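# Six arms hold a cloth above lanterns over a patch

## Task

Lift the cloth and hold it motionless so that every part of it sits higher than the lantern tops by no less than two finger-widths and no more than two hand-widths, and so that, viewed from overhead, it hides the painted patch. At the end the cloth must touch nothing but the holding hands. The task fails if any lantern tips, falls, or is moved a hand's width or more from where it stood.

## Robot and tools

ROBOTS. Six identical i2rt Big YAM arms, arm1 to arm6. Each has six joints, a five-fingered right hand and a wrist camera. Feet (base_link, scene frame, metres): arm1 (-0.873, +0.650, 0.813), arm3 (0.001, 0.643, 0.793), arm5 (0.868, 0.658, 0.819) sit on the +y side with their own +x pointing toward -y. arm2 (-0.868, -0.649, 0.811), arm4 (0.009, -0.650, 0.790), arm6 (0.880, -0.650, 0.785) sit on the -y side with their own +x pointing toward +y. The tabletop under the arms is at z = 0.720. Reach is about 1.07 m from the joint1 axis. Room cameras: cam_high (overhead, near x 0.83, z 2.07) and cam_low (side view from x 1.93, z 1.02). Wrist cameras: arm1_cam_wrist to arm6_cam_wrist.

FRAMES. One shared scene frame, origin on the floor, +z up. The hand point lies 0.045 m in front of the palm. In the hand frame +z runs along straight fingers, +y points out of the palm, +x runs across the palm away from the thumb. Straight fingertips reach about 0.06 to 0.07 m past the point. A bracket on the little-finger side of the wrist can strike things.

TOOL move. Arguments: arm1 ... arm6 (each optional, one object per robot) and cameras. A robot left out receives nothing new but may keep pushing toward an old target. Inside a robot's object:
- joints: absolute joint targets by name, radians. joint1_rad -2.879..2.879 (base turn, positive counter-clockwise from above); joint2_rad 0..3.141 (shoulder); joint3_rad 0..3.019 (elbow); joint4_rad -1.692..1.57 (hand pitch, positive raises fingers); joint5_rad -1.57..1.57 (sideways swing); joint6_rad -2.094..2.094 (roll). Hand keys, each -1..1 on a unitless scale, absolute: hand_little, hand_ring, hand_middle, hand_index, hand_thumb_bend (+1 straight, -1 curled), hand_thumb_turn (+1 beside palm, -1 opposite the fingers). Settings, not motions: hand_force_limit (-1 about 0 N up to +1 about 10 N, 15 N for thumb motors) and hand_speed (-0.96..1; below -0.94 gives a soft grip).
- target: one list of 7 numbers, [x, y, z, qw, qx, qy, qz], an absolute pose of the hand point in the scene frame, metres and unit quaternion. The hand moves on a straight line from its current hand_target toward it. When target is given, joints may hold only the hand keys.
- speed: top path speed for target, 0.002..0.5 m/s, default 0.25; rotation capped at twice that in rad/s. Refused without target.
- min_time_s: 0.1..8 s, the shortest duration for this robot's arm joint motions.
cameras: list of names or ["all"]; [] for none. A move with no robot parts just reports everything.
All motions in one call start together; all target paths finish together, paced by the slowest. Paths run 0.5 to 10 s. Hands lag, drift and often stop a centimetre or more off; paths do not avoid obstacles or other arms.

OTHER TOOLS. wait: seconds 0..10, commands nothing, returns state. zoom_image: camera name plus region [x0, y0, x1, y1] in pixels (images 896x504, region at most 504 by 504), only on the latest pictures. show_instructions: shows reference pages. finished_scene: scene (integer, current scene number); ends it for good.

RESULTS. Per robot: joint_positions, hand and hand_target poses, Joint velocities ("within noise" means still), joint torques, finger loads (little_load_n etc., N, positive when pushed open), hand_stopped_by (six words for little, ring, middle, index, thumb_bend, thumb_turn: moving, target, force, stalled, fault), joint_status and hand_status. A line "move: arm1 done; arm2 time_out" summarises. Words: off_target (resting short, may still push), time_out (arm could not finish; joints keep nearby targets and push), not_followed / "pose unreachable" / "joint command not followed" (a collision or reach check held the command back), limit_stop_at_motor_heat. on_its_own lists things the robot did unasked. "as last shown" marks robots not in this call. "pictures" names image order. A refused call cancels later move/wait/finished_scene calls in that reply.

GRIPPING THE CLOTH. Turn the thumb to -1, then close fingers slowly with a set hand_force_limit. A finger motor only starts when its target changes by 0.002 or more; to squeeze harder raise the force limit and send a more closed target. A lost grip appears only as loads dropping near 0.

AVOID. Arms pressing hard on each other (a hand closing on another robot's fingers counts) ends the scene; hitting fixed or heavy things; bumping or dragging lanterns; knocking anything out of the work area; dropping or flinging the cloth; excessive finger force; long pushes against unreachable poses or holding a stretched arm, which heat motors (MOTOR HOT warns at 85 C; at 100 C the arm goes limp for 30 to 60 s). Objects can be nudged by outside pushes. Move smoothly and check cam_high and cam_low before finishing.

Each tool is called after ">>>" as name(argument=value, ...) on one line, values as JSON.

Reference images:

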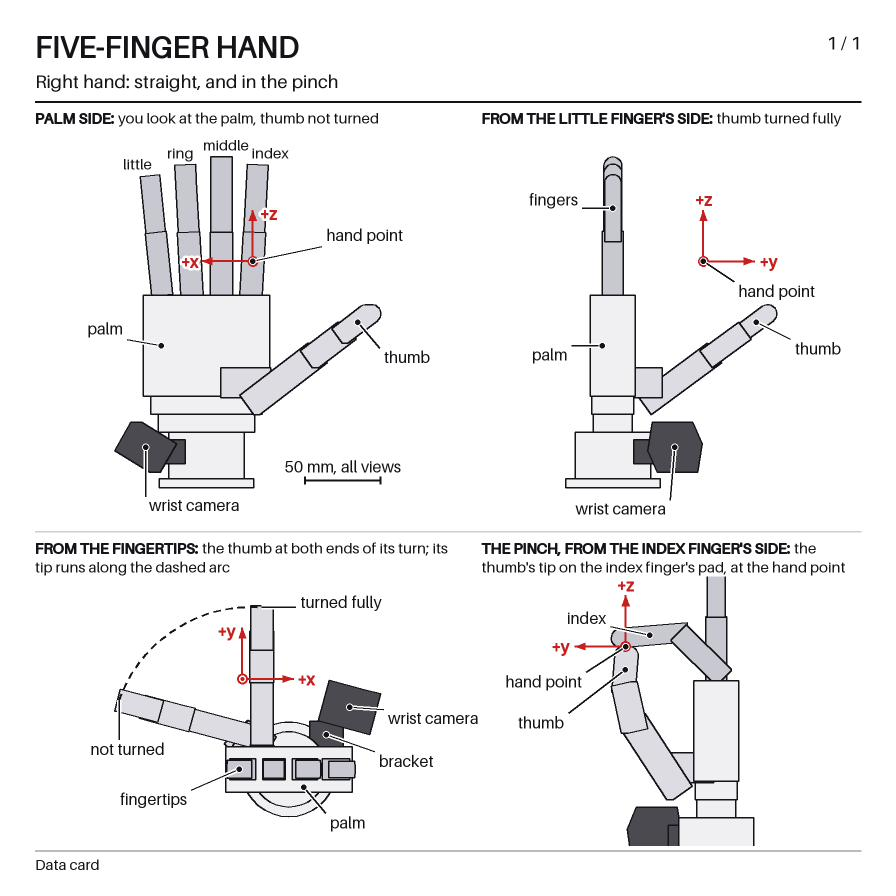

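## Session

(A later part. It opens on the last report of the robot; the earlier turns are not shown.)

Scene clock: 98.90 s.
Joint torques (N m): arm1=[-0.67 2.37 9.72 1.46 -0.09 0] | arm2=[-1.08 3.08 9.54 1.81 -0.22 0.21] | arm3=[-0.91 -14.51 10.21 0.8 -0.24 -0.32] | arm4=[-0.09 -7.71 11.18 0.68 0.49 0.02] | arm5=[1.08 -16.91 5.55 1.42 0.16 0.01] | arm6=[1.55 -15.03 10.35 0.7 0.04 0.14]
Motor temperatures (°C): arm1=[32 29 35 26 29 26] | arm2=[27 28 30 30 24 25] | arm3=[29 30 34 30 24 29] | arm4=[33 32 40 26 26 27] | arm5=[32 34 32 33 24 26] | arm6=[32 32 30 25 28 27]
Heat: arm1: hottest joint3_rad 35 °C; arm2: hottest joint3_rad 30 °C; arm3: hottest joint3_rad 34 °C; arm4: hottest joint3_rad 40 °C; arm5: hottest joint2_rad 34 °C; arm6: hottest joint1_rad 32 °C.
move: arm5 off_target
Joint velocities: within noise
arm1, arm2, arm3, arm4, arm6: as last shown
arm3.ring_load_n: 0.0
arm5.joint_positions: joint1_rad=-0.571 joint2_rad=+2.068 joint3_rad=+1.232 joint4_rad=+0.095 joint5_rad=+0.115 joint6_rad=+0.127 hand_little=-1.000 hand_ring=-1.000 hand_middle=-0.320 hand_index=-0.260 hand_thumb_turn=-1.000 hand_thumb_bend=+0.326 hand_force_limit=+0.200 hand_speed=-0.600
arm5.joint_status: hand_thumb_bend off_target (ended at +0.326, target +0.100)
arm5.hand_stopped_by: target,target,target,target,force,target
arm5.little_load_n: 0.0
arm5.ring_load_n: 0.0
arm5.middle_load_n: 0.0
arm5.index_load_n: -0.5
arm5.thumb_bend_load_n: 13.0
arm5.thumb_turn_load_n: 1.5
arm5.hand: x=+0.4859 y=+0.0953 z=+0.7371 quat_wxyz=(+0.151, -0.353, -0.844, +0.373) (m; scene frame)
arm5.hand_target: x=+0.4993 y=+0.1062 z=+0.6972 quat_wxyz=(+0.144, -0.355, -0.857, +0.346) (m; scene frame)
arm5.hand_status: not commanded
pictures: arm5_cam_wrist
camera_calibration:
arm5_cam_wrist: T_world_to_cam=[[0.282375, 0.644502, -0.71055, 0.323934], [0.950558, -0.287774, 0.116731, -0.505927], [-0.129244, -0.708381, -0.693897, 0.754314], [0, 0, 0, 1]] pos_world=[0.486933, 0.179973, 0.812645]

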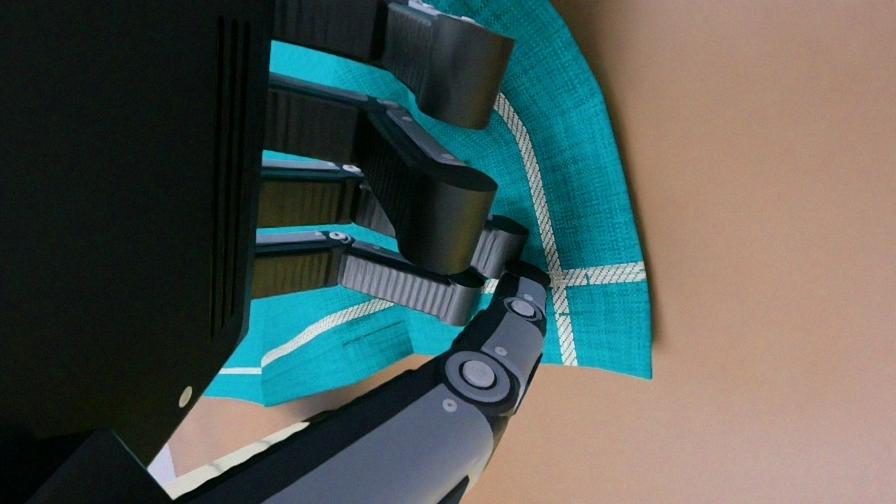

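>>> move(arm5={"target": [0.500, 0.106, 0.755, -0.1356, 0.3579, 0.8640, -0.3274], "speed": 0.15, "joints": {"hand_index": -0.28, "hand_middle": -0.34, "hand_thumb_bend": 1.0, "hand_speed": -0.3}})

>>> move(arm5={"target": [0.500, 0.106, 0.695, -0.1356, 0.3579, 0.8640, -0.3274], "speed": 0.1, "joints": {"hand_speed": -0.6}}, cameras=["arm5_cam_wrist"])

>>> move(arm5={"joints": {"hand_thumb_bend": 0.6}}, cameras=["arm5_cam_wrist"])

>>> move(arm5={"joints": {"hand_thumb_bend": 0.1}}, cameras=["arm5_cam_wrist"])

Scene clock: 100.43 s.
Joint torques (N m): arm1=[-0.67 2.37 9.73 1.46 -0.09 0.01] | arm2=[-0.91 3.14 9.54 1.78 -0.22 0.21] | arm3=[-0.85 -14.56 10.24 0.85 -0.23 -0.32] | arm4=[-0.09 -7.77 11.18 0.66 0.49 0.01] | arm5=[0.97 -22.18 8.69 0.75 0 0.06] | arm6=[1.9 -14.97 10.4 0.83 0.08 0.13]
Motor temperatures (°C): arm1=[32 29 35 26 29 26] | arm2=[27 28 30 30 24 25] | arm3=[29 30 34 29 24 29] | arm4=[33 32 40 26 26 27] | arm5=[32 34 32 33 24 26] | arm6=[32 32 30 25 28 27]
Heat: arm1: hottest joint3_rad 35 °C; arm2: hottest joint3_rad 30 °C; arm3: hottest joint3_rad 34 °C; arm4: hottest joint3_rad 40 °C; arm5: hottest joint2_rad 34 °C; arm6: hottest joint1_rad 32 °C.
move: arm5 off_target
Joint velocities: within noise
arm1, arm2, arm6: as last shown
arm3.joint_positions: joint1_rad=-0.364 joint2_rad=+1.721 joint3_rad=+0.943 joint4_rad=-0.250 joint5_rad=-0.395 joint6_rad=-0.505 hand_little=-1.000 hand_ring=-1.000 hand_middle=-0.360 hand_index=-0.300 hand_thumb_turn=-1.000 hand_thumb_bend=+0.373 hand_force_limit=+0.200 hand_speed=-0.600
arm3.joint_status: not commanded
arm3.hand_stopped_by: target,target,target,target,force,target
arm3.little_load_n: 0.0
arm3.ring_load_n: 0.0
arm3.middle_load_n: 1.0
arm3.index_load_n: 0.0
arm3.thumb_bend_load_n: 8.5
arm3.thumb_turn_load_n: 1.0
arm3.hand: x=-0.1135 y=+0.1601 z=+0.7674 quat_wxyz=(-0.058, +0.113, -0.940, +0.318) (m; scene frame)
arm3.hand_target: x=-0.1227 y=+0.1408 z=+0.7905 quat_wxyz=(-0.044, +0.123, -0.932, +0.339) (m; scene frame)
arm3.hand_status: not commanded
arm4.joint_positions: joint1_rad=+0.639 joint2_rad=+1.334 joint3_rad=+0.530 joint4_rad=-0.311 joint5_rad=+0.524 joint6_rad=+0.734 hand_little=-1.000 hand_ring=-1.000 hand_middle=-0.360 hand_index=-0.300 hand_thumb_turn=-1.000 hand_thumb_bend=+0.373 hand_force_limit=+0.200 hand_speed=-0.600
arm4.joint_status: not commanded
arm4.hand_stopped_by: target,target,target,target,force,target
arm4.little_load_n: 0.0
arm4.ring_load_n: 0.0
arm4.middle_load_n: 1.0
arm4.index_load_n: 0.0
arm4.thumb_bend_load_n: 13.5
arm4.thumb_turn_load_n: 1.0
arm4.hand: x=-0.1630 y=-0.3284 z=+0.7715 quat_wxyz=(-0.323, +0.937, -0.118, +0.060) (m; scene frame)
arm4.hand_target: x=-0.1775 y=-0.3127 z=+0.7901 quat_wxyz=(-0.339, +0.932, -0.123, +0.044) (m; scene frame)
arm4.hand_status: not commanded
arm5.joint_positions: joint1_rad=-0.571 joint2_rad=+2.025 joint3_rad=+1.233 joint4_rad=-0.081 joint5_rad=+0.112 joint6_rad=+0.127 hand_little=-1.000 hand_ring=-1.000 hand_middle=-0.337 hand_index=-0.280 hand_thumb_turn=-1.000 hand_thumb_bend=+1.000 hand_force_limit=+0.200 hand_speed=-0.300
arm5.joint_status: all done
arm5.hand_stopped_by: target,target,force,target,target,target
arm5.little_load_n: 0.0
arm5.ring_load_n: 0.0
arm5.middle_load_n: 0.0
arm5.index_load_n: 0.0
arm5.thumb_bend_load_n: 0.0
arm5.thumb_turn_load_n: 0.0
arm5.hand: x=+0.5051 y=+0.1210 z=+0.7396 quat_wxyz=(+0.136, -0.359, -0.868, +0.314) (m; scene frame)
arm5.hand_target: x=+0.5003 y=+0.1063 z=+0.7553 quat_wxyz=(+0.135, -0.358, -0.864, +0.328) (m; scene frame)
arm5.hand_status: off_target (0.022 m and 1.6 deg from the pose sent, 0.025 m and 6.0 deg at the start)
pictures: none

Scene clock: 101.63 s.
Joint torques (N m): arm1=[-0.62 2.32 9.76 1.44 -0.09 0] | arm2=[-1.08 3.08 9.55 1.81 -0.22 0.21] | arm3=[-0.97 -14.45 10.19 0.87 -0.24 -0.32] | arm4=[-0.03 -7.71 11.18 0.68 0.5 0.02] | arm5=[0.97 -15.5 7.35 1.52 0.06 0.05] | arm6=[1.96 -15.27 10.37 0.8 0.04 0.17]
Motor temperatures (°C): arm1=[32 29 35 26 29 26] | arm2=[27 28 30 30 24 25] | arm3=[29 30 34 29 24 29] | arm4=[33 32 40 26 26 27] | arm5=[32 34 32 33 24 26] | arm6=[32 32 30 25 28 27]
Heat: arm1: hottest joint3_rad 35 °C; arm2: hottest joint3_rad 30 °C; arm3: hottest joint3_rad 34 °C; arm4: hottest joint3_rad 40 °C; arm5: hottest joint2_rad 34 °C; arm6: hottest joint1_rad 32 °C.
move: arm5 off_target
Joint velocities: within noise
arm1, arm2, arm3, arm4: as last shown
arm2.thumb_turn_load_n: 0.5
arm3.thumb_bend_load_n: 9.0
arm4.middle_load_n: 1.5
arm4.thumb_bend_load_n: 13.0
arm5.joint_positions: joint1_rad=-0.571 joint2_rad=+2.055 joint3_rad=+1.233 joint4_rad=+0.023 joint5_rad=+0.111 joint6_rad=+0.128 hand_little=-1.000 hand_ring=-1.000 hand_middle=-0.337 hand_index=-0.280 hand_thumb_turn=-1.000 hand_thumb_bend=+1.000 hand_force_limit=+0.200 hand_speed=-0.600
arm5.joint_status: all done
arm5.hand_stopped_by: target,target,force,target,target,target
arm5.little_load_n: 0.0
arm5.ring_load_n: 0.0
arm5.middle_load_n: -2.0
arm5.index_load_n: -1.5
arm5.thumb_bend_load_n: 0.0
arm5.thumb_turn_load_n: -0.5
arm5.hand: x=+0.4942 y=+0.1054 z=+0.7350 quat_wxyz=(+0.143, -0.356, -0.855, +0.348) (m; scene frame)
arm5.hand_target: x=+0.5015 y=+0.1084 z=+0.6967 quat_wxyz=(+0.136, -0.358, -0.864, +0.327) (m; scene frame)
arm5.hand_status: off_target (0.040 m and 2.7 deg from the pose sent, 0.047 m and 1.6 deg at the start)
arm6.joint_positions: joint1_rad=+0.947 joint2_rad=+1.672 joint3_rad=+0.871 joint4_rad=-0.112 joint5_rad=+0.119 joint6_rad=+0.149 hand_little=-1.000 hand_ring=-1.000 hand_middle=-0.360 hand_index=-0.300 hand_thumb_turn=-1.000 hand_thumb_bend=+0.410 hand_force_limit=+0.200 hand_speed=-0.600
arm6.joint_status: not commanded
arm6.hand_stopped_by: target,target,target,target,force,target
arm6.little_load_n: 0.0
arm6.ring_load_n: 0.5
arm6.middle_load_n: 2.5
arm6.index_load_n: 0.0
arm6.thumb_bend_load_n: 6.0
arm6.thumb_turn_load_n: 2.0
arm6.hand: x=+0.4442 y=-0.3731 z=+0.7628 quat_wxyz=(-0.304, +0.873, +0.361, -0.123) (m; scene frame)
arm6.hand_target: x=+0.4305 y=-0.3654 z=+0.7801 quat_wxyz=(-0.316, +0.868, +0.360, -0.131) (m; scene frame)
arm6.hand_status: not commanded
pictures: arm5_cam_wrist
camera_calibration:
arm5_cam_wrist: T_world_to_cam=[[0.306093, 0.67564, -0.670685, 0.269346], [0.946495, -0.291645, 0.138169, -0.524026], [-0.102249, -0.677092, -0.72876, 0.77013], [0, 0, 0, 1]] pos_world=[0.492288, 0.186638, 0.814291]

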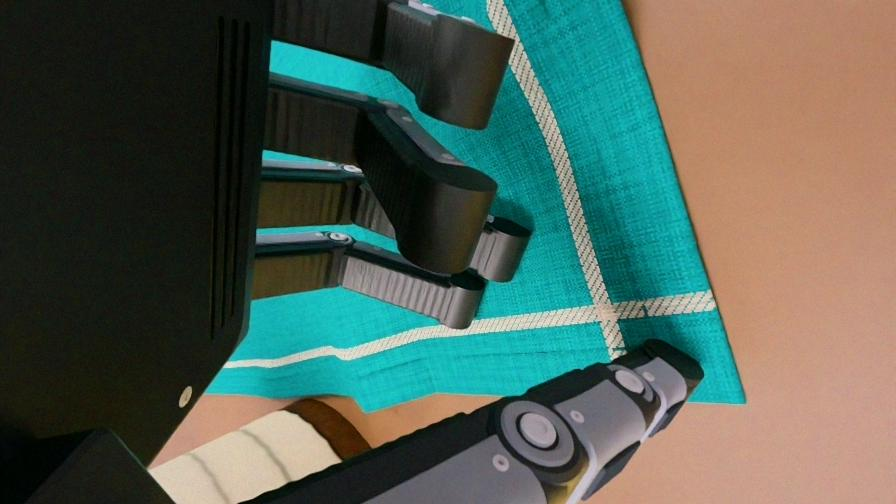

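Scene clock: 102.83 s.
Joint torques (N m): arm1=[-0.62 2.37 9.73 1.46 -0.1 0] | arm2=[-1.03 3.14 9.54 1.8 -0.23 0.21] | arm3=[-0.85 -14.51 10.15 0.8 -0.25 -0.34] | arm4=[-0.03 -7.71 11.17 0.69 0.49 0.01] | arm5=[0.97 -16.03 6.87 1.22 0.08 0.05] | arm6=[1.67 -14.62 10.41 0.73 0.07 0.15]
Motor temperatures (°C): arm1=[32 29 35 26 29 26] | arm2=[27 28 30 30 24 25] | arm3=[29 30 34 29 24 29] | arm4=[33 32 40 26 26 27] | arm5=[32 34 32 33 24 26] | arm6=[32 32 30 25 28 27]
Heat: arm1: hottest joint3_rad 35 °C; arm2: hottest joint3_rad 30 °C; arm3: hottest joint3_rad 34 °C; arm4: hottest joint3_rad 40 °C; arm5: hottest joint2_rad 34 °C; arm6: hottest joint1_rad 32 °C.
move: arm5 done
Joint velocities: within noise
arm1, arm2, arm3, arm4, arm6: as last shown
arm2.thumb_turn_load_n: 0.0
arm4.middle_load_n: 1.0
arm4.thumb_bend_load_n: 13.5
arm5.joint_positions: joint1_rad=-0.571 joint2_rad=+2.059 joint3_rad=+1.240 joint4_rad=+0.032 joint5_rad=+0.110 joint6_rad=+0.128 hand_little=-1.000 hand_ring=-1.000 hand_middle=-0.337 hand_index=-0.280 hand_thumb_turn=-1.000 hand_thumb_bend=+0.600 hand_force_limit=+0.200 hand_speed=-0.600
arm5.joint_status: all done
arm5.hand_stopped_by: target,target,force,target,target,target
arm5.little_load_n: 0.0
arm5.ring_load_n: 0.0
arm5.middle_load_n: -0.5
arm5.index_load_n: 0.0
arm5.thumb_bend_load_n: 0.5
arm5.thumb_turn_load_n: -0.5
arm5.hand: x=+0.4917 y=+0.1018 z=+0.7362 quat_wxyz=(+0.144, -0.356, -0.853, +0.353) (m; scene frame)
arm5.hand_target: x=+0.5015 y=+0.1084 z=+0.6968 quat_wxyz=(+0.136, -0.358, -0.864, +0.327) (m; scene frame)
arm5.hand_status: not commanded
arm6.little_load_n: 0.5
arm6.ring_load_n: 0.0
arm6.middle_load_n: 2.0
pictures: arm5_cam_wrist
camera_calibration:
arm5_cam_wrist: T_world_to_cam=[[0.302156, 0.669582, -0.6785, 0.281615], [0.947295, -0.290405, 0.13527, -0.521289], [-0.106466, -0.683612, -0.722039, 0.76604], [0, 0, 0, 1]] pos_world=[0.49028, 0.183725, 0.814702]

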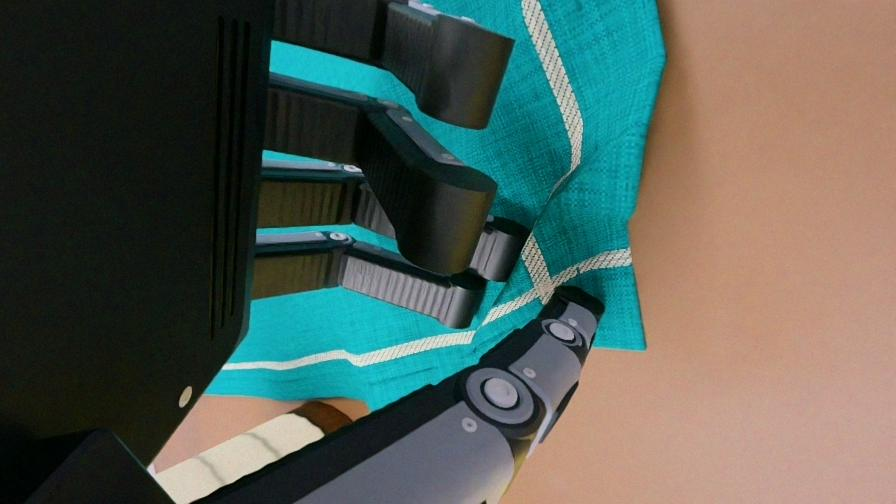

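Scene clock: 104.03 s.
Joint torques (N m): arm1=[-0.62 2.32 9.74 1.46 -0.1 0] | arm2=[-0.97 3.02 9.58 1.8 -0.23 0.21] | arm3=[-1.03 -14.51 10.19 0.8 -0.25 -0.32] | arm4=[-0.03 -7.71 11.17 0.68 0.5 0.02] | arm5=[0.97 -16.21 6.86 1.17 0.08 0.05] | arm6=[1.79 -14.86 10.39 0.75 0.07 0.13]
Motor temperatures (°C): arm1=[32 29 35 26 29 26] | arm2=[27 28 30 30 24 25] | arm3=[29 30 34 29 24 29] | arm4=[33 32 40 26 26 27] | arm5=[32 34 32 33 24 26] | arm6=[32 32 30 25 28 27]
Heat: arm1: hottest joint3_rad 35 °C; arm2: hottest joint3_rad 30 °C; arm3: hottest joint3_rad 34 °C; arm4: hottest joint3_rad 40 °C; arm5: hottest joint2_rad 34 °C; arm6: hottest joint1_rad 32 °C.
move: arm5 off_target
Joint velocities: within noise
arm1, arm2, arm3, arm4, arm6: as last shown
arm3.thumb_turn_load_n: 0.5
arm4.middle_load_n: 1.5
arm4.thumb_bend_load_n: 13.0
arm5.joint_positions: joint1_rad=-0.571 joint2_rad=+2.061 joint3_rad=+1.240 joint4_rad=+0.033 joint5_rad=+0.110 joint6_rad=+0.128 hand_little=-1.000 hand_ring=-1.000 hand_middle=-0.337 hand_index=-0.280 hand_thumb_turn=-1.000 hand_thumb_bend=+0.383 hand_force_limit=+0.200 hand_speed=-0.600
arm5.joint_status: hand_thumb_bend off_target (ended at +0.383, target +0.100)
arm5.hand_stopped_by: target,target,force,target,force,target
arm5.little_load_n: 0.0
arm5.ring_load_n: 0.0
arm5.middle_load_n: 2.0
arm5.index_load_n: -1.5
arm5.thumb_bend_load_n: 10.5
arm5.thumb_turn_load_n: 1.5
arm5.hand: x=+0.4918 y=+0.1018 z=+0.7354 quat_wxyz=(+0.144, -0.356, -0.853, +0.353) (m; scene frame)
arm5.hand_target: x=+0.5015 y=+0.1084 z=+0.6968 quat_wxyz=(+0.136, -0.358, -0.864, +0.327) (m; scene frame)
arm5.hand_status: not commanded
arm6.little_load_n: 0.0
pictures: arm5_cam_wrist
camera_calibration:
arm5_cam_wrist: T_world_to_cam=[[0.302343, 0.669762, -0.678239, 0.280734], [0.947257, -0.290441, 0.135454, -0.521306], [-0.106266, -0.68342, -0.72225, 0.765502], [0, 0, 0, 1]] pos_world=[0.49028, 0.183725, 0.813901]

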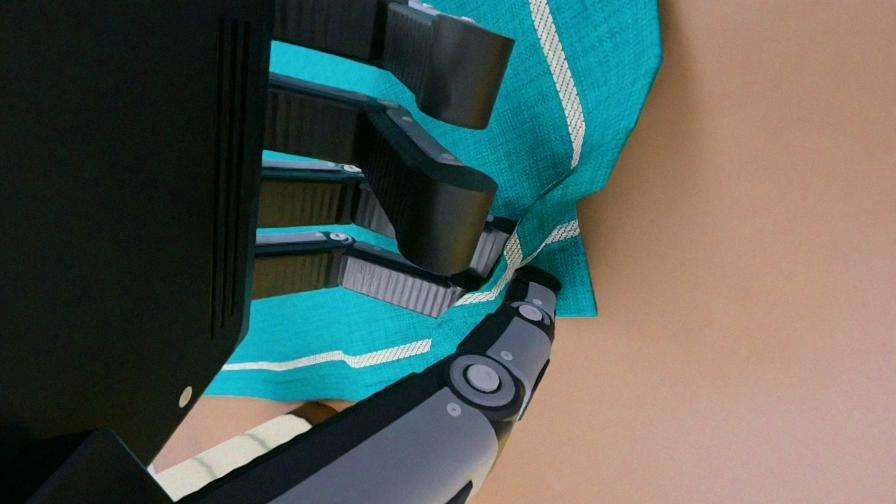

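>>> move(arm5={"target": [0.490, 0.100, 0.79, -0.1356, 0.3579, 0.8640, -0.3274], "speed": 0.06}, cameras=["arm5_cam_wrist", "cam_high"])

Scene clock: 106.27 s.
Joint torques (N m): arm1=[-0.62 2.37 9.73 1.46 -0.09 0] | arm2=[-0.97 3.14 9.54 1.77 -0.22 0.21] | arm3=[-1.03 -14.62 10.21 0.87 -0.23 -0.33] | arm4=[-0.03 -7.71 11.18 0.68 0.5 0.01] | arm5=[0.15 -22.07 9.4 0.68 -0.01 -0.03] | arm6=[2.32 -14.51 10.41 0.69 0.06 0.16]
Motor temperatures (°C): arm1=[32 29 35 26 29 26] | arm2=[27 28 30 30 24 25] | arm3=[29 30 34 29 24 29] | arm4=[33 32 40 26 26 27] | arm5=[32 34 32 33 24 26] | arm6=[32 32 30 25 28 27]
Heat: arm1: hottest joint3_rad 35 °C; arm2: hottest joint3_rad 30 °C; arm3: hottest joint3_rad 34 °C; arm4: hottest joint3_rad 40 °C; arm5: hottest joint2_rad 34 °C; arm6: hottest joint1_rad 32 °C.
move: arm5 off_target
Joint velocities: within noise
arm1, arm2, arm3, arm4, arm6: as last shown
arm3.little_load_n: 0.5
arm3.thumb_turn_load_n: 1.0
arm5.joint_positions: joint1_rad=-0.571 joint2_rad=+1.984 joint3_rad=+1.282 joint4_rad=-0.170 joint5_rad=+0.107 joint6_rad=+0.128 hand_little=-1.000 hand_ring=-1.000 hand_middle=-0.336 hand_index=-0.280 hand_thumb_turn=-1.000 hand_thumb_bend=+0.383 hand_force_limit=+0.200 hand_speed=-0.600
arm5.joint_status: not commanded
arm5.hand_stopped_by: target,target,force,target,force,target
arm5.little_load_n: 0.0
arm5.ring_load_n: 0.0
arm5.middle_load_n: 4.0
arm5.index_load_n: 0.0
arm5.thumb_bend_load_n: 9.0
arm5.thumb_turn_load_n: 1.5
arm5.hand: x=+0.4996 y=+0.1111 z=+0.7744 quat_wxyz=(+0.133, -0.359, -0.868, +0.316) (m; scene frame)
arm5.hand_target: x=+0.4903 y=+0.1004 z=+0.7903 quat_wxyz=(+0.136, -0.358, -0.864, +0.328) (m; scene frame)
arm5.hand_status: off_target (0.021 m and 1.4 deg from the pose sent, 0.055 m and 3.3 deg at the start)
pictures: arm5_cam_wrist, cam_high
camera_calibration:
arm5_cam_wrist: T_world_to_cam=[[0.333636, 0.713232, -0.616431, 0.230263], [0.940303, -0.298406, 0.163661, -0.548799], [-0.0672179, -0.634235, -0.770213, 0.812984], [0, 0, 0, 1]] pos_world=[0.49386, 0.187626, 0.857929]

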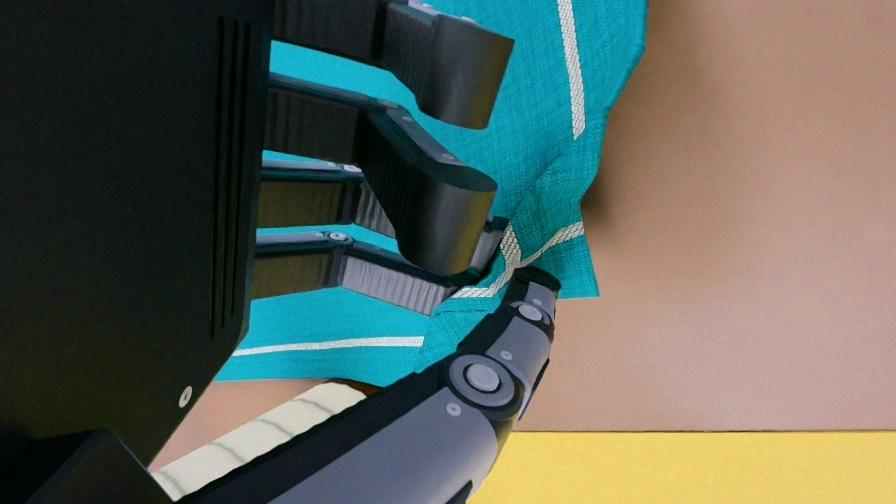

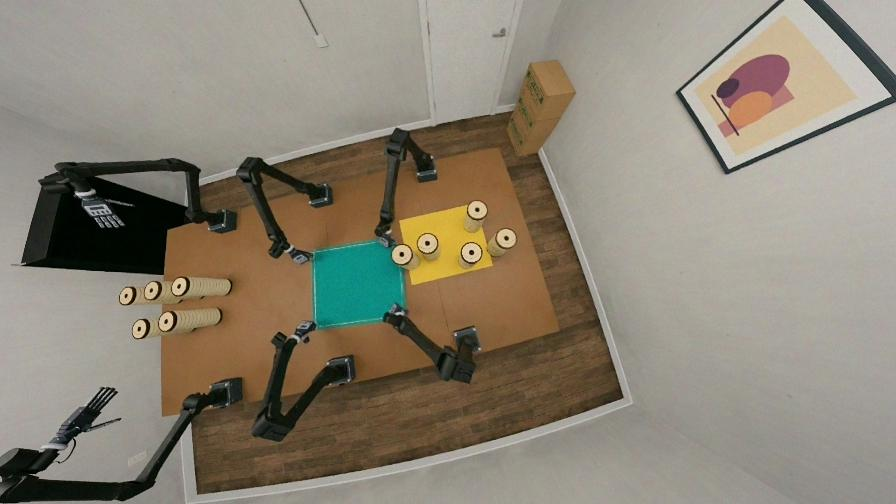

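>>> move(arm3={"target": [-0.108, 0.132, 0.765, 0.0457, -0.1223, 0.9287, -0.3472], "speed": 0.12, "joints": {"hand_index": -0.28, "hand_middle": -0.34, "hand_thumb_bend": 1.0, "hand_speed": -0.3}}, arm4={"target": [-0.156, -0.324, 0.765, 0.3383, -0.9047, 0.2424, -0.0906], "speed": 0.12, "joints": {"hand_index": -0.28, "hand_middle": -0.34, "hand_thumb_bend": 1.0, "hand_speed": -0.3}}, cameras=["arm3_cam_wrist", "arm4_cam_wrist"])

Scene clock: 108.70 s.
Joint torques (N m): arm1=[-0.67 2.32 9.74 1.46 -0.1 0] | arm2=[-1.03 3.08 9.55 1.81 -0.24 0.21] | arm3=[0.21 -11.28 8.25 2.24 -0.12 -0.04] | arm4=[0.21 -5.71 8.81 0.44 0.66 0.07] | arm5=[0.21 -22.12 9.4 0.62 -0.01 -0.03] | arm6=[2.02 -14.33 10.37 0.75 0.06 0.14]
Motor temperatures (°C): arm1=[32 29 35 26 29 26] | arm2=[27 28 30 30 24 25] | arm3=[29 30 34 29 24 29] | arm4=[33 32 40 26 26 27] | arm5=[32 34 32 33 24 26] | arm6=[32 32 30 25 28 27]
Heat: arm1: hottest joint3_rad 35 °C; arm2: hottest joint3_rad 30 °C; arm3: hottest joint3_rad 34 °C; arm4: hottest joint3_rad 40 °C; arm5: hottest joint2_rad 34 °C; arm6: hottest joint1_rad 32 °C.
move: arm3 off_target; arm4 done
Joint velocities: within noise
arm1, arm2, arm5, arm6: as last shown
arm3.joint_positions: joint1_rad=-0.343 joint2_rad=+1.737 joint3_rad=+0.943 joint4_rad=-0.176 joint5_rad=-0.388 joint6_rad=-0.497 hand_little=-1.000 hand_ring=-1.000 hand_middle=-0.340 hand_index=-0.280 hand_thumb_turn=-1.000 hand_thumb_bend=+1.000 hand_force_limit=+0.200 hand_speed=-0.300
arm3.joint_status: all done
arm3.hand_stopped_by: target,target,target,target,target,target
arm3.little_load_n: 0.0
arm3.ring_load_n: 0.0
arm3.middle_load_n: 0.0
arm3.index_load_n: 0.0
arm3.thumb_bend_load_n: 0.0
arm3.thumb_turn_load_n: 0.0
arm3.hand: x=-0.1098 y=+0.1427 z=+0.7659 quat_wxyz=(-0.047, +0.123, -0.931, +0.341) (m; scene frame)
arm3.hand_target: x=-0.1079 y=+0.1322 z=+0.7652 quat_wxyz=(-0.046, +0.122, -0.929, +0.347) (m; scene frame)
arm3.hand_status: off_target (0.011 m and 0.8 deg from the pose sent, 0.029 m and 4.0 deg at the start)
arm4.joint_positions: joint1_rad=+0.667 joint2_rad=+1.373 joint3_rad=+0.530 joint4_rad=-0.393 joint5_rad=+0.656 joint6_rad=+1.046 hand_little=-1.000 hand_ring=-1.000 hand_middle=-0.340 hand_index=-0.280 hand_thumb_turn=-1.000 hand_thumb_bend=+1.000 hand_force_limit=+0.200 hand_speed=-0.300
arm4.joint_status: all done
arm4.hand_stopped_by: target,target,target,target,target,target
arm4.little_load_n: 0.0
arm4.ring_load_n: 0.0
arm4.middle_load_n: 0.0
arm4.index_load_n: 0.5
arm4.thumb_bend_load_n: 0.0
arm4.thumb_turn_load_n: 0.0
arm4.hand: x=-0.1482 y=-0.3277 z=+0.7631 quat_wxyz=(-0.337, +0.905, -0.243, +0.093) (m; scene frame)
arm4.hand_target: x=-0.1558 y=-0.3242 z=+0.7651 quat_wxyz=(-0.338, +0.905, -0.242, +0.091) (m; scene frame)
arm4.hand_status: done (0.009 m and 0.3 deg from the pose sent, 0.011 m and 15.2 deg at the start)
arm5.index_load_n: 0.5
arm6.thumb_turn_load_n: 1.5
pictures: arm3_cam_wrist, arm4_cam_wrist
camera_calibration:
arm3_cam_wrist: T_world_to_cam=[[-0.394787, 0.675501, -0.622769, 0.338862], [0.601657, 0.702348, 0.380416, -0.345562], [0.694372, -0.22451, -0.683698, 0.742831], [0, 0, 0, 1]] pos_world=[-0.174114, 0.180576, 0.850362]
arm4_cam_wrist: T_world_to_cam=[[-0.132244, -0.756448, -0.640545, 0.221726], [-0.983464, 0.0194644, 0.180056, -0.267383], [-0.123735, 0.653764, -0.746513, 0.879818], [0, 0, 0, 1]] pos_world=[-0.124775, -0.402265, 0.846965]

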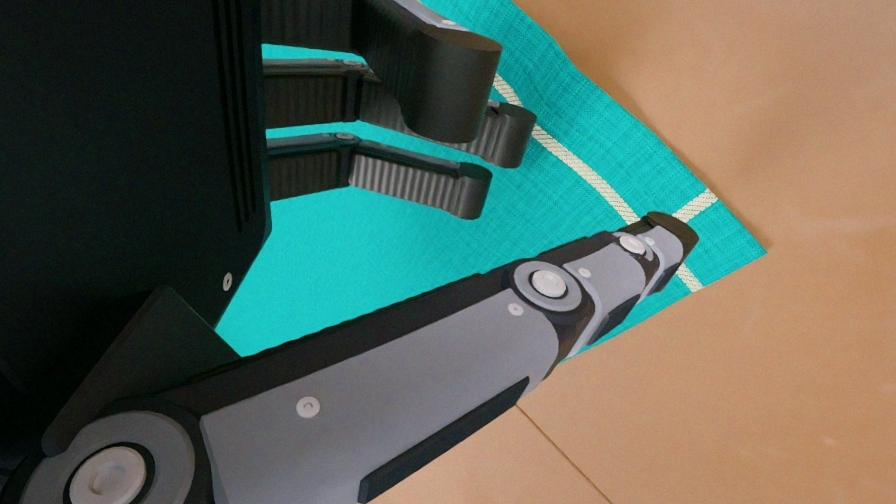

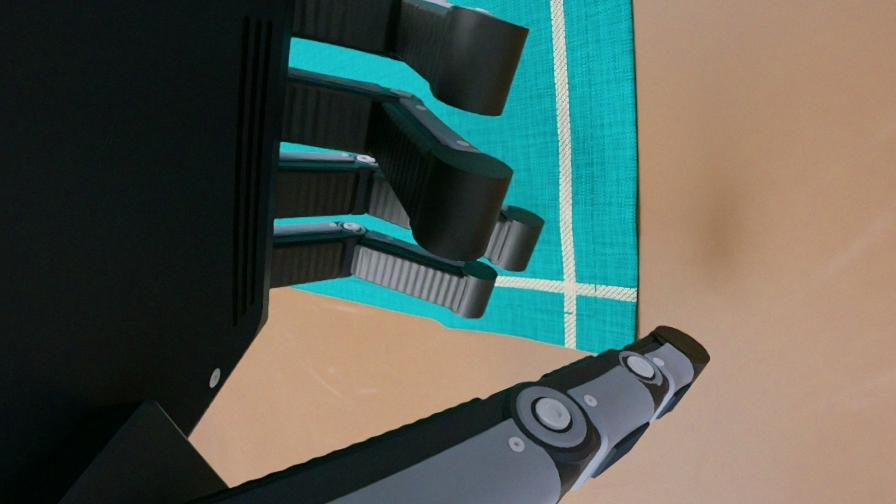

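>>> move(arm3={"target": [-0.092, 0.166, 0.695, 0.0457, -0.1223, 0.9287, -0.3472], "speed": 0.1, "joints": {"hand_speed": -0.6}}, arm4={"target": [-0.150, -0.315, 0.695, 0.3383, -0.9047, 0.2424, -0.0906], "speed": 0.1, "joints": {"hand_speed": -0.6}}, cameras=["arm3_cam_wrist", "arm4_cam_wrist"])

Scene clock: 110.60 s.
Joint torques (N m): arm1=[-0.67 2.37 9.74 1.46 -0.09 0.01] | arm2=[-1.14 3.14 9.54 1.78 -0.23 0.21] | arm3=[0.44 -7.06 4.16 2.03 0.16 -0.27] | arm4=[-1.49 -1.14 4.48 2.14 -0.26 0.17] | arm5=[0.21 -22.12 9.4 0.64 -0.01 -0.03] | arm6=[1.67 -14.92 10.18 0.81 0.05 0.15]
Motor temperatures (°C): arm1=[32 29 35 26 29 26] | arm2=[27 28 30 30 24 25] | arm3=[29 30 34 29 24 29] | arm4=[33 32 40 26 26 27] | arm5=[32 34 33 33 24 26] | arm6=[32 32 30 25 28 27]
Heat: arm1: hottest joint3_rad 35 °C; arm2: hottest joint3_rad 30 °C; arm3: hottest joint3_rad 34 °C; arm4: hottest joint3_rad 40 °C; arm5: hottest joint2_rad 34 °C; arm6: hottest joint1_rad 32 °C.
move: arm3 off_target; arm4 off_target
Joint velocities: within noise
arm1.joint_positions: joint1_rad=-0.769 joint2_rad=+0.580 joint3_rad=+1.413 joint4_rad=-1.635 joint5_rad=-0.148 joint6_rad=-1.247 hand_little=+1.000 hand_ring=+1.000 hand_middle=+1.000 hand_index=+1.000 hand_thumb_turn=+1.000 hand_thumb_bend=+1.000 hand_force_limit=+0.000 hand_speed=-0.800
arm1.joint_status: not commanded
arm1.hand_stopped_by: target,target,target,target,target,target
arm1.little_load_n: -0.5
arm1.ring_load_n: 0.0
arm1.middle_load_n: 0.0
arm1.index_load_n: 0.0
arm1.thumb_bend_load_n: 0.0
arm1.thumb_turn_load_n: 0.0
arm1.hand: x=-0.9874 y=+0.5535 z=+1.2626 quat_wxyz=(+0.287, +0.245, -0.890, +0.255) (m; scene frame)
arm1.hand_target: x=-0.9870 y=+0.5539 z=+1.2707 quat_wxyz=(+0.296, +0.245, -0.886, +0.261) (m; scene frame)
arm1.hand_status: not commanded
arm2.joint_positions: joint1_rad=-0.190 joint2_rad=+0.599 joint3_rad=+1.434 joint4_rad=-1.566 joint5_rad=-0.217 joint6_rad=-1.305 hand_little=+1.000 hand_ring=+1.000 hand_middle=+1.000 hand_index=+1.000 hand_thumb_turn=+1.000 hand_thumb_bend=+1.000 hand_force_limit=+0.000 hand_speed=-0.800
arm2.joint_status: not commanded
arm2.hand_stopped_by: target,target,target,target,target,target
arm2.little_load_n: 0.0
arm2.ring_load_n: 0.0
arm2.middle_load_n: 0.0
arm2.index_load_n: 0.0
arm2.thumb_bend_load_n: 0.0
arm2.thumb_turn_load_n: 0.0
arm2.hand: x=-0.8190 y=-0.4776 z=+1.2763 quat_wxyz=(-0.360, +0.759, +0.501, +0.210) (m; scene frame)
arm2.hand_target: x=-0.8190 y=-0.4777 z=+1.2867 quat_wxyz=(-0.368, +0.753, +0.499, +0.218) (m; scene frame)
arm2.hand_status: not commanded
arm3.joint_positions: joint1_rad=-0.340 joint2_rad=+1.774 joint3_rad=+0.842 joint4_rad=+0.066 joint5_rad=-0.391 joint6_rad=-0.472 hand_little=-1.000 hand_ring=-1.000 hand_middle=-0.340 hand_index=-0.281 hand_thumb_turn=-1.000 hand_thumb_bend=+1.000 hand_force_limit=+0.200 hand_speed=-0.600
arm3.joint_status: all done
arm3.hand_stopped_by: target,target,target,target,target,target
arm3.little_load_n: 0.0
arm3.ring_load_n: 0.0
arm3.middle_load_n: 0.0
arm3.index_load_n: -3.0
arm3.thumb_bend_load_n: 0.5
arm3.thumb_turn_load_n: -0.5
arm3.hand: x=-0.1054 y=+0.1442 z=+0.7370 quat_wxyz=(-0.031, +0.121, -0.915, +0.383) (m; scene frame)
arm3.hand_target: x=-0.0920 y=+0.1684 z=+0.6986 quat_wxyz=(-0.045, +0.123, -0.929, +0.347) (m; scene frame)
arm3.hand_status: off_target (0.049 m and 4.7 deg from the pose sent, 0.077 m and 0.8 deg at the start)
arm4.joint_positions: joint1_rad=+0.659 joint2_rad=+1.520 joint3_rad=+0.520 joint4_rad=-0.139 joint5_rad=+0.666 joint6_rad=+0.998 hand_little=-1.000 hand_ring=-1.000 hand_middle=-0.341 hand_index=-0.280 hand_thumb_turn=-1.000 hand_thumb_bend=+1.000 hand_force_limit=+0.200 hand_speed=-0.600
arm4.joint_status: all done
arm4.hand_stopped_by: target,target,target,target,target,target
arm4.little_load_n: 0.0
arm4.ring_load_n: 0.5
arm4.middle_load_n: -8.5
arm4.index_load_n: -2.5
arm4.thumb_bend_load_n: 2.0
arm4.thumb_turn_load_n: -6.5
arm4.hand: x=-0.1614 y=-0.3015 z=+0.7324 quat_wxyz=(-0.366, +0.896, -0.240, +0.071) (m; scene frame)
arm4.hand_target: x=-0.1487 y=-0.3183 z=+0.6998 quat_wxyz=(-0.338, +0.905, -0.243, +0.091) (m; scene frame)
arm4.hand_status: off_target (0.041 m and 4.0 deg from the pose sent, 0.069 m and 0.3 deg at the start)
arm5, arm6: as last shown
arm5.ring_load_n: 0.5
arm5.index_load_n: 0.0
arm6.middle_load_n: 2.5
arm6.thumb_turn_load_n: 2.0
pictures: arm3_cam_wrist, arm4_cam_wrist
camera_calibration:
arm3_cam_wrist: T_world_to_cam=[[-0.3965, 0.620971, -0.676153, 0.368713], [0.617053, 0.725603, 0.304542, -0.284041], [0.679731, -0.296471, -0.670873, 0.7197], [0, 0, 0, 1]] pos_world=[-0.167739, 0.190511, 0.818637]
arm4_cam_wrist: T_world_to_cam=[[-0.129749, -0.71405, -0.687966, 0.268099], [-0.979546, -0.0153165, 0.200637, -0.300291], [-0.153802, 0.699927, -0.697458, 0.811309], [0, 0, 0, 1]] pos_world=[-0.134583, -0.38102, 0.810546]

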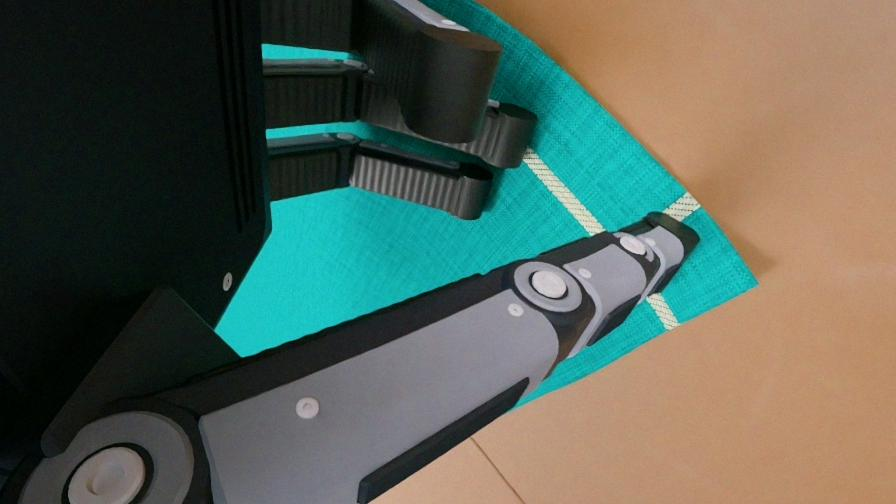

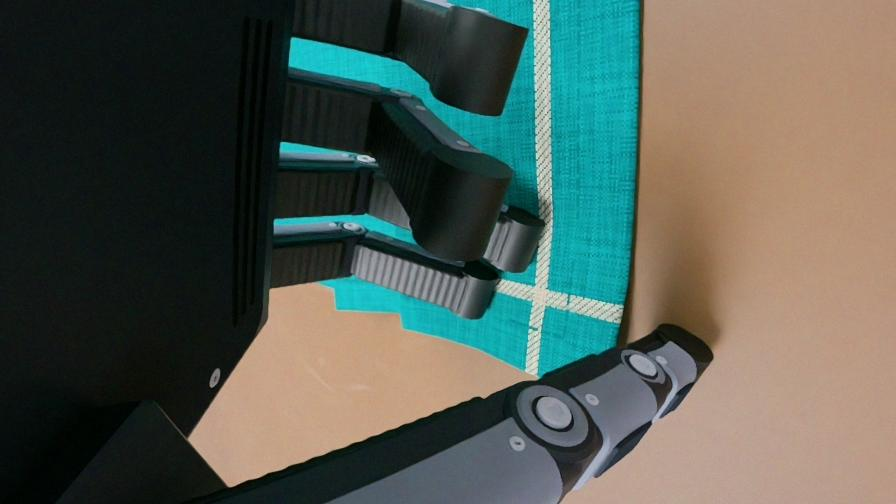

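>>> move(arm3={"joints": {"hand_thumb_bend": 0.1}}, arm4={"target": [-0.154, -0.345, 0.76, 0.3383, -0.9047, 0.2424, -0.0906], "speed": 0.1}, cameras=["arm3_cam_wrist", "arm4_cam_wrist"])

Scene clock: 112.77 s.
Joint torques (N m): arm1=[-0.62 2.37 9.74 1.46 -0.09 0] | arm2=[-0.97 3.14 9.52 1.78 -0.23 0.21] | arm3=[0.38 -7.3 4.14 1.35 0.17 -0.27] | arm4=[0.26 -7.3 7.58 0.39 0.68 0.06] | arm5=[0.15 -22.07 9.39 0.64 -0.01 -0.03] | arm6=[1.9 -15.09 10.35 0.7 0.06 0.1]
Motor temperatures (°C): arm1=[32 29 35 26 29 26] | arm2=[27 28 30 30 24 25] | arm3=[29 30 34 29 24 28] | arm4=[33 32 40 26 26 27] | arm5=[32 34 33 33 24 26] | arm6=[32 32 30 25 28 27]
Heat: arm1: hottest joint3_rad 35 °C; arm2: hottest joint3_rad 30 °C; arm3: hottest joint3_rad 34 °C; arm4: hottest joint3_rad 40 °C; arm5: hottest joint2_rad 34 °C; arm6: hottest joint1_rad 32 °C.
move: arm3 off_target; arm4 done
Joint velocities: within noise
arm1, arm2, arm5, arm6: as last shown
arm1.little_load_n: 0.0
arm3.joint_positions: joint1_rad=-0.339 joint2_rad=+1.777 joint3_rad=+0.842 joint4_rad=+0.081 joint5_rad=-0.391 joint6_rad=-0.472 hand_little=-1.000 hand_ring=-1.000 hand_middle=-0.340 hand_index=-0.280 hand_thumb_turn=-1.000 hand_thumb_bend=+0.384 hand_force_limit=+0.200 hand_speed=-0.600
arm3.joint_status: hand_thumb_bend off_target (ended at +0.384, target +0.100)
arm3.hand_stopped_by: target,target,target,target,force,target
arm3.little_load_n: 0.0
arm3.ring_load_n: 0.0
arm3.middle_load_n: 2.0
arm3.index_load_n: -3.5
arm3.thumb_bend_load_n: 8.5
arm3.thumb_turn_load_n: 1.5
arm3.hand: x=-0.1059 y=+0.1412 z=+0.7372 quat_wxyz=(-0.029, +0.123, -0.913, +0.388) (m; scene frame)
arm3.hand_target: x=-0.0919 y=+0.1685 z=+0.6985 quat_wxyz=(-0.046, +0.123, -0.929, +0.347) (m; scene frame)
arm3.hand_status: not commanded
arm4.joint_positions: joint1_rad=+0.706 joint2_rad=+1.368 joint3_rad=+0.496 joint4_rad=-0.405 joint5_rad=+0.668 joint6_rad=+1.093 hand_little=-1.000 hand_ring=-1.000 hand_middle=-0.340 hand_index=-0.280 hand_thumb_turn=-1.000 hand_thumb_bend=+1.000 hand_force_limit=+0.200 hand_speed=-0.600
arm4.joint_status: not commanded
arm4.hand_stopped_by: target,target,target,target,target,target
arm4.little_load_n: 0.0
arm4.ring_load_n: 0.0
arm4.middle_load_n: 0.0
arm4.index_load_n: 0.0
arm4.thumb_bend_load_n: 0.0
arm4.thumb_turn_load_n: 0.0
arm4.hand: x=-0.1479 y=-0.3466 z=+0.7545 quat_wxyz=(-0.334, +0.906, -0.242, +0.097) (m; scene frame)
arm4.hand_target: x=-0.1538 y=-0.3450 z=+0.7599 quat_wxyz=(-0.338, +0.905, -0.242, +0.091) (m; scene frame)
arm4.hand_status: done (0.008 m and 0.9 deg from the pose sent, 0.052 m and 4.0 deg at the start)
arm5.ring_load_n: 0.0
arm5.thumb_bend_load_n: 9.5
arm6.middle_load_n: 2.0
arm6.thumb_turn_load_n: 1.5
pictures: arm3_cam_wrist, arm4_cam_wrist
camera_calibration:
arm3_cam_wrist: T_world_to_cam=[[-0.400018, 0.61277, -0.681542, 0.375239], [0.617522, 0.729694, 0.293621, -0.274099], [0.677239, -0.303413, -0.670289, 0.719554], [0, 0, 0, 1]] pos_world=[-0.167945, 0.188395, 0.818531]
arm4_cam_wrist: T_world_to_cam=[[-0.128402, -0.762001, -0.634718, 0.196249], [-0.984642, 0.0216136, 0.173243, -0.259441], [-0.118293, 0.647215, -0.753074, 0.889229], [0, 0, 0, 1]] pos_world=[-0.125069, -0.420373, 0.839164]

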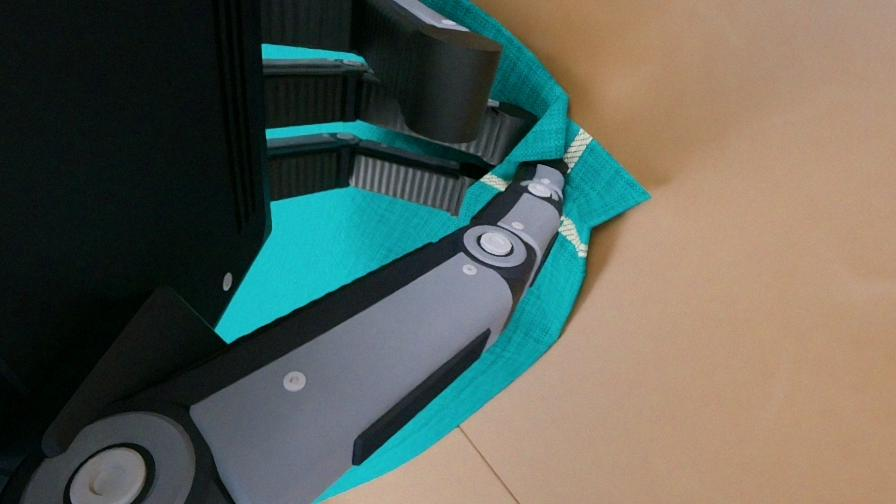

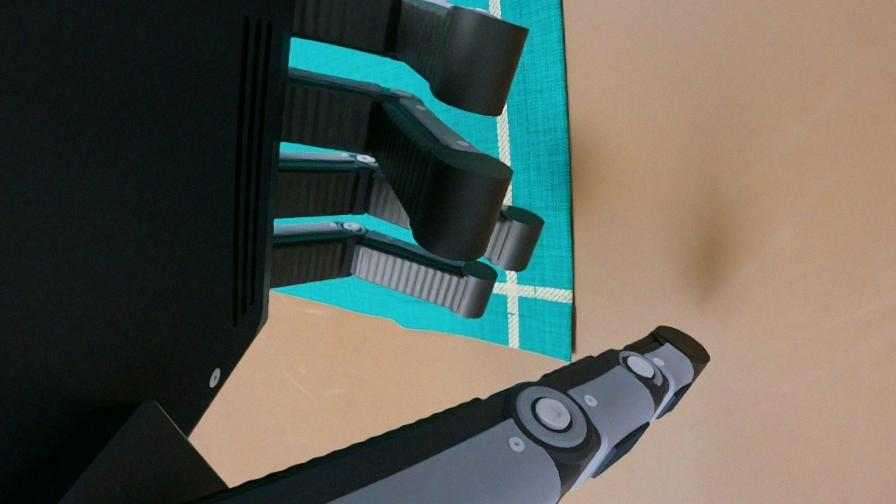

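>>> move(arm3={"target": [-0.100, 0.150, 0.79, 0.0457, -0.1223, 0.9287, -0.3472], "speed": 0.06}, arm4={"target": [-0.146, -0.298, 0.76, 0.3383, -0.9047, 0.2424, -0.0906], "speed": 0.1})

>>> move(arm4={"target": [-0.144, -0.298, 0.70, 0.3383, -0.9047, 0.2424, -0.0906], "speed": 0.1}, cameras=["arm3_cam_wrist", "arm4_cam_wrist"])

Scene clock: 115.30 s.
Joint torques (N m): arm1=[-0.67 2.43 9.74 1.43 -0.09 0] | arm2=[-1.03 3.14 9.51 1.8 -0.23 0.21] | arm3=[-0.21 -13.74 9.99 0.8 -0.06 -0.29] | arm4=[-1.55 -6.18 10.22 1.5 0.44 -0.14] | arm5=[0.21 -22.12 9.4 0.72 0.02 -0.03] | arm6=[1.49 -15.09 10.37 0.66 0.1 0.13]
Motor temperatures (°C): arm1=[32 29 35 26 29 26] | arm2=[27 28 30 30 24 25] | arm3=[29 30 34 29 24 28] | arm4=[33 32 39 26 26 27] | arm5=[32 34 33 33 24 26] | arm6=[32 32 30 25 28 27]
Heat: arm1: hottest joint3_rad 35 °C; arm2: hottest joint3_rad 30 °C; arm3: hottest joint3_rad 34 °C; arm4: hottest joint3_rad 39 °C; arm5: hottest joint2_rad 34 °C; arm6: hottest joint1_rad 32 °C.
move: arm3 off_target; arm4 off_target
Joint velocities: within noise
arm1, arm2, arm5, arm6: as last shown
arm3.joint_positions: joint1_rad=-0.337 joint2_rad=+1.679 joint3_rad=+0.878 joint4_rad=-0.194 joint5_rad=-0.388 joint6_rad=-0.472 hand_little=-1.000 hand_ring=-1.000 hand_middle=-0.339 hand_index=-0.280 hand_thumb_turn=-1.000 hand_thumb_bend=+0.384 hand_force_limit=+0.200 hand_speed=-0.600
arm3.joint_status: not commanded
arm3.hand_stopped_by: target,target,target,target,force,target
arm3.little_load_n: 0.0
arm3.ring_load_n: 0.0
arm3.middle_load_n: 4.0
arm3.index_load_n: 0.5
arm3.thumb_bend_load_n: 7.0
arm3.thumb_turn_load_n: 1.0
arm3.hand: x=-0.0948 y=+0.1696 z=+0.7690 quat_wxyz=(-0.058, +0.112, -0.936, +0.329) (m; scene frame)
arm3.hand_target: x=-0.0997 y=+0.1507 z=+0.7903 quat_wxyz=(-0.046, +0.122, -0.929, +0.347) (m; scene frame)
arm3.hand_status: off_target (0.029 m and 2.9 deg from the pose sent, 0.054 m and 5.3 deg at the start)
arm4.joint_positions: joint1_rad=+0.617 joint2_rad=+1.417 joint3_rad=+0.535 joint4_rad=-0.343 joint5_rad=+0.635 joint6_rad=+0.980 hand_little=-1.000 hand_ring=-1.000 hand_middle=-0.340 hand_index=-0.280 hand_thumb_turn=-1.000 hand_thumb_bend=+1.000 hand_force_limit=+0.200 hand_speed=-0.600
arm4.joint_status: not commanded
arm4.hand_stopped_by: target,target,target,target,target,target
arm4.little_load_n: 0.0
arm4.ring_load_n: 0.0
arm4.middle_load_n: 0.0
arm4.index_load_n: 0.0
arm4.thumb_bend_load_n: 0.0
arm4.thumb_turn_load_n: 0.0
arm4.hand: x=-0.1376 y=-0.3184 z=+0.7517 quat_wxyz=(-0.328, +0.909, -0.237, +0.101) (m; scene frame)
arm4.hand_target: x=-0.1454 y=-0.2988 z=+0.7608 quat_wxyz=(-0.339, +0.905, -0.242, +0.091) (m; scene frame)
arm4.hand_status: off_target (0.024 m and 1.9 deg from the pose sent, 0.049 m and 0.9 deg at the start)
arm5.joint_positions: joint1_rad=-0.571 joint2_rad=+1.984 joint3_rad=+1.282 joint4_rad=-0.172 joint5_rad=+0.106 joint6_rad=+0.128 hand_little=-1.000 hand_ring=-1.000 hand_middle=-0.336 hand_index=-0.280 hand_thumb_turn=-1.000 hand_thumb_bend=+0.383 hand_force_limit=+0.200 hand_speed=-0.600
arm5.hand: x=+0.5000 y=+0.1114 z=+0.7742 quat_wxyz=(+0.133, -0.358, -0.869, +0.315) (m; scene frame)
arm5.hand_target: x=+0.4903 y=+0.1003 z=+0.7903 quat_wxyz=(+0.136, -0.358, -0.864, +0.328) (m; scene frame)
arm6.middle_load_n: 2.5
arm6.thumb_turn_load_n: 2.0
pictures: none

Scene clock: 116.67 s.
Joint torques (N m): arm1=[-0.62 2.37 9.74 1.46 -0.1 0] | arm2=[-0.91 3.14 9.54 1.81 -0.23 0.21] | arm3=[-0.09 -13.92 9.98 0.88 -0.09 -0.29] | arm4=[-1.49 -1.9 5.44 1.98 -0.26 0.13] | arm5=[0.21 -22.12 9.39 0.7 0.02 -0.03] | arm6=[1.61 -15.21 9.95 0.75 0.05 0.17]
Motor temperatures (°C): arm1=[32 29 36 26 29 26] | arm2=[27 28 30 30 24 25] | arm3=[29 30 34 29 24 28] | arm4=[33 32 39 26 26 27] | arm5=[32 34 33 33 24 26] | arm6=[32 32 30 25 28 27]
Heat: arm1: hottest joint3_rad 36 °C; arm2: hottest joint3_rad 30 °C; arm3: hottest joint3_rad 34 °C; arm4: hottest joint3_rad 39 °C; arm5: hottest joint2_rad 34 °C; arm6: hottest joint1_rad 32 °C.
move: arm4 off_target
Joint velocities: within noise
arm1, arm2, arm3, arm5: as last shown
arm1.thumb_turn_load_n: -0.5
arm2.little_load_n: -0.5
arm3.joint_positions: joint1_rad=-0.337 joint2_rad=+1.679 joint3_rad=+0.878 joint4_rad=-0.196 joint5_rad=-0.387 joint6_rad=-0.472 hand_little=-1.000 hand_ring=-1.000 hand_middle=-0.339 hand_index=-0.280 hand_thumb_turn=-1.000 hand_thumb_bend=+0.384 hand_force_limit=+0.200 hand_speed=-0.600
arm3.index_load_n: 0.0
arm3.thumb_bend_load_n: 7.5
arm3.hand: x=-0.0948 y=+0.1701 z=+0.7688 quat_wxyz=(-0.058, +0.111, -0.936, +0.328) (m; scene frame)
arm4.joint_positions: joint1_rad=+0.611 joint2_rad=+1.533 joint3_rad=+0.535 joint4_rad=-0.121 joint5_rad=+0.648 joint6_rad=+0.949 hand_little=-1.000 hand_ring=-1.000 hand_middle=-0.341 hand_index=-0.281 hand_thumb_turn=-1.000 hand_thumb_bend=+1.000 hand_force_limit=+0.200 hand_speed=-0.600
arm4.joint_status: not commanded
arm4.hand_stopped_by: target,target,target,target,target,target
arm4.little_load_n: 0.0
arm4.ring_load_n: 0.0
arm4.middle_load_n: -8.5
arm4.index_load_n: -3.5
arm4.thumb_bend_load_n: 1.5
arm4.thumb_turn_load_n: -4.5
arm4.hand: x=-0.1516 y=-0.2883 z=+0.7324 quat_wxyz=(-0.364, +0.897, -0.241, +0.075) (m; scene frame)
arm4.hand_target: x=-0.1430 y=-0.3007 z=+0.7034 quat_wxyz=(-0.338, +0.905, -0.243, +0.091) (m; scene frame)
arm4.hand_status: off_target (0.035 m and 3.5 deg from the pose sent, 0.056 m and 1.9 deg at the start)
arm5.middle_load_n: 3.5
arm5.thumb_bend_load_n: 9.0
arm6.joint_positions: joint1_rad=+0.947 joint2_rad=+1.672 joint3_rad=+0.877 joint4_rad=-0.112 joint5_rad=+0.119 joint6_rad=+0.149 hand_little=-1.000 hand_ring=-1.000 hand_middle=-0.360 hand_index=-0.300 hand_thumb_turn=-1.000 hand_thumb_bend=+0.410 hand_force_limit=+0.200 hand_speed=-0.600
arm6.joint_status: not commanded
arm6.hand_stopped_by: target,target,target,target,force,target
arm6.little_load_n: 0.0
arm6.ring_load_n: 0.0
arm6.middle_load_n: 2.5
arm6.index_load_n: 0.5
arm6.thumb_bend_load_n: 6.0
arm6.thumb_turn_load_n: 2.0
arm6.hand: x=+0.4416 y=-0.3713 z=+0.7652 quat_wxyz=(-0.307, +0.872, +0.361, -0.124) (m; scene frame)
arm6.hand_target: x=+0.4305 y=-0.3655 z=+0.7801 quat_wxyz=(-0.316, +0.868, +0.360, -0.131) (m; scene frame)
arm6.hand_status: not commanded
pictures: arm3_cam_wrist, arm4_cam_wrist
camera_calibration:
arm3_cam_wrist: T_world_to_cam=[[-0.370237, 0.699899, -0.610792, 0.317078], [0.601492, 0.68169, 0.416541, -0.399148], [0.707907, -0.213167, -0.67337, 0.731951], [0, 0, 0, 1]] pos_world=[-0.160675, 0.206201, 0.852804]
arm4_cam_wrist: T_world_to_cam=[[-0.129833, -0.718021, -0.683805, 0.274612], [-0.980668, -0.00883677, 0.195477, -0.284979], [-0.146399, 0.695966, -0.702993, 0.807628], [0, 0, 0, 1]] pos_world=[-0.12558, -0.367422, 0.811245]

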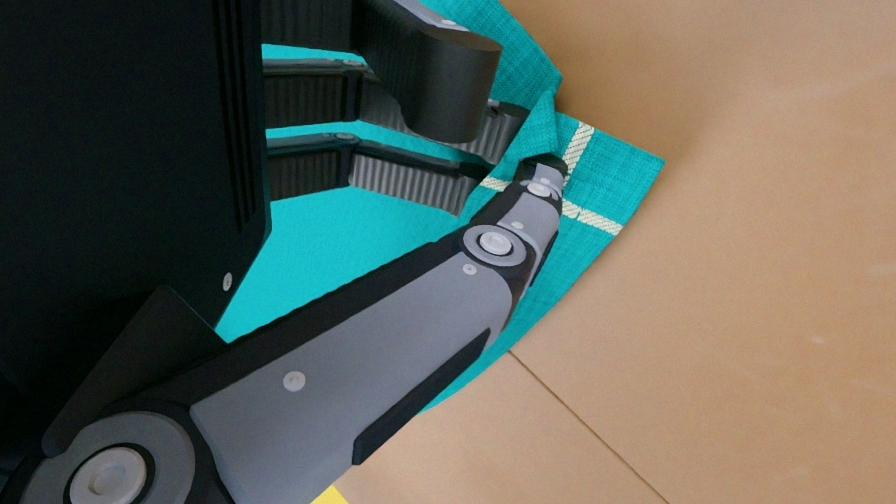

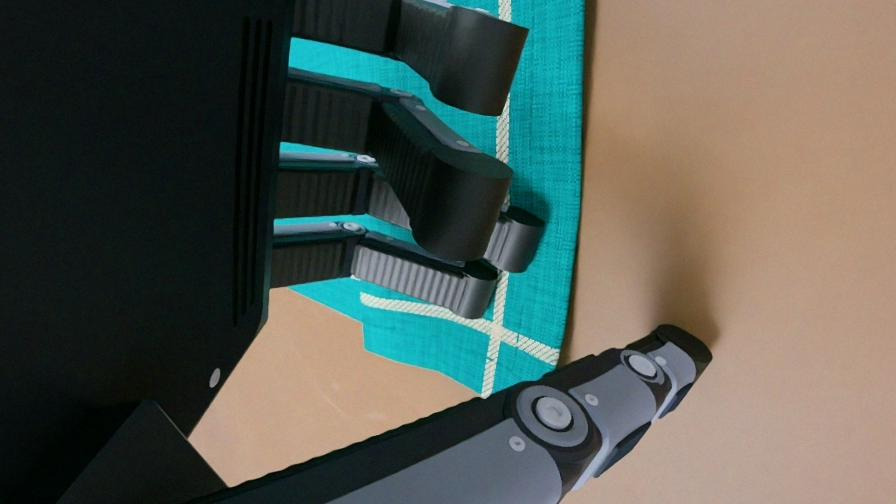

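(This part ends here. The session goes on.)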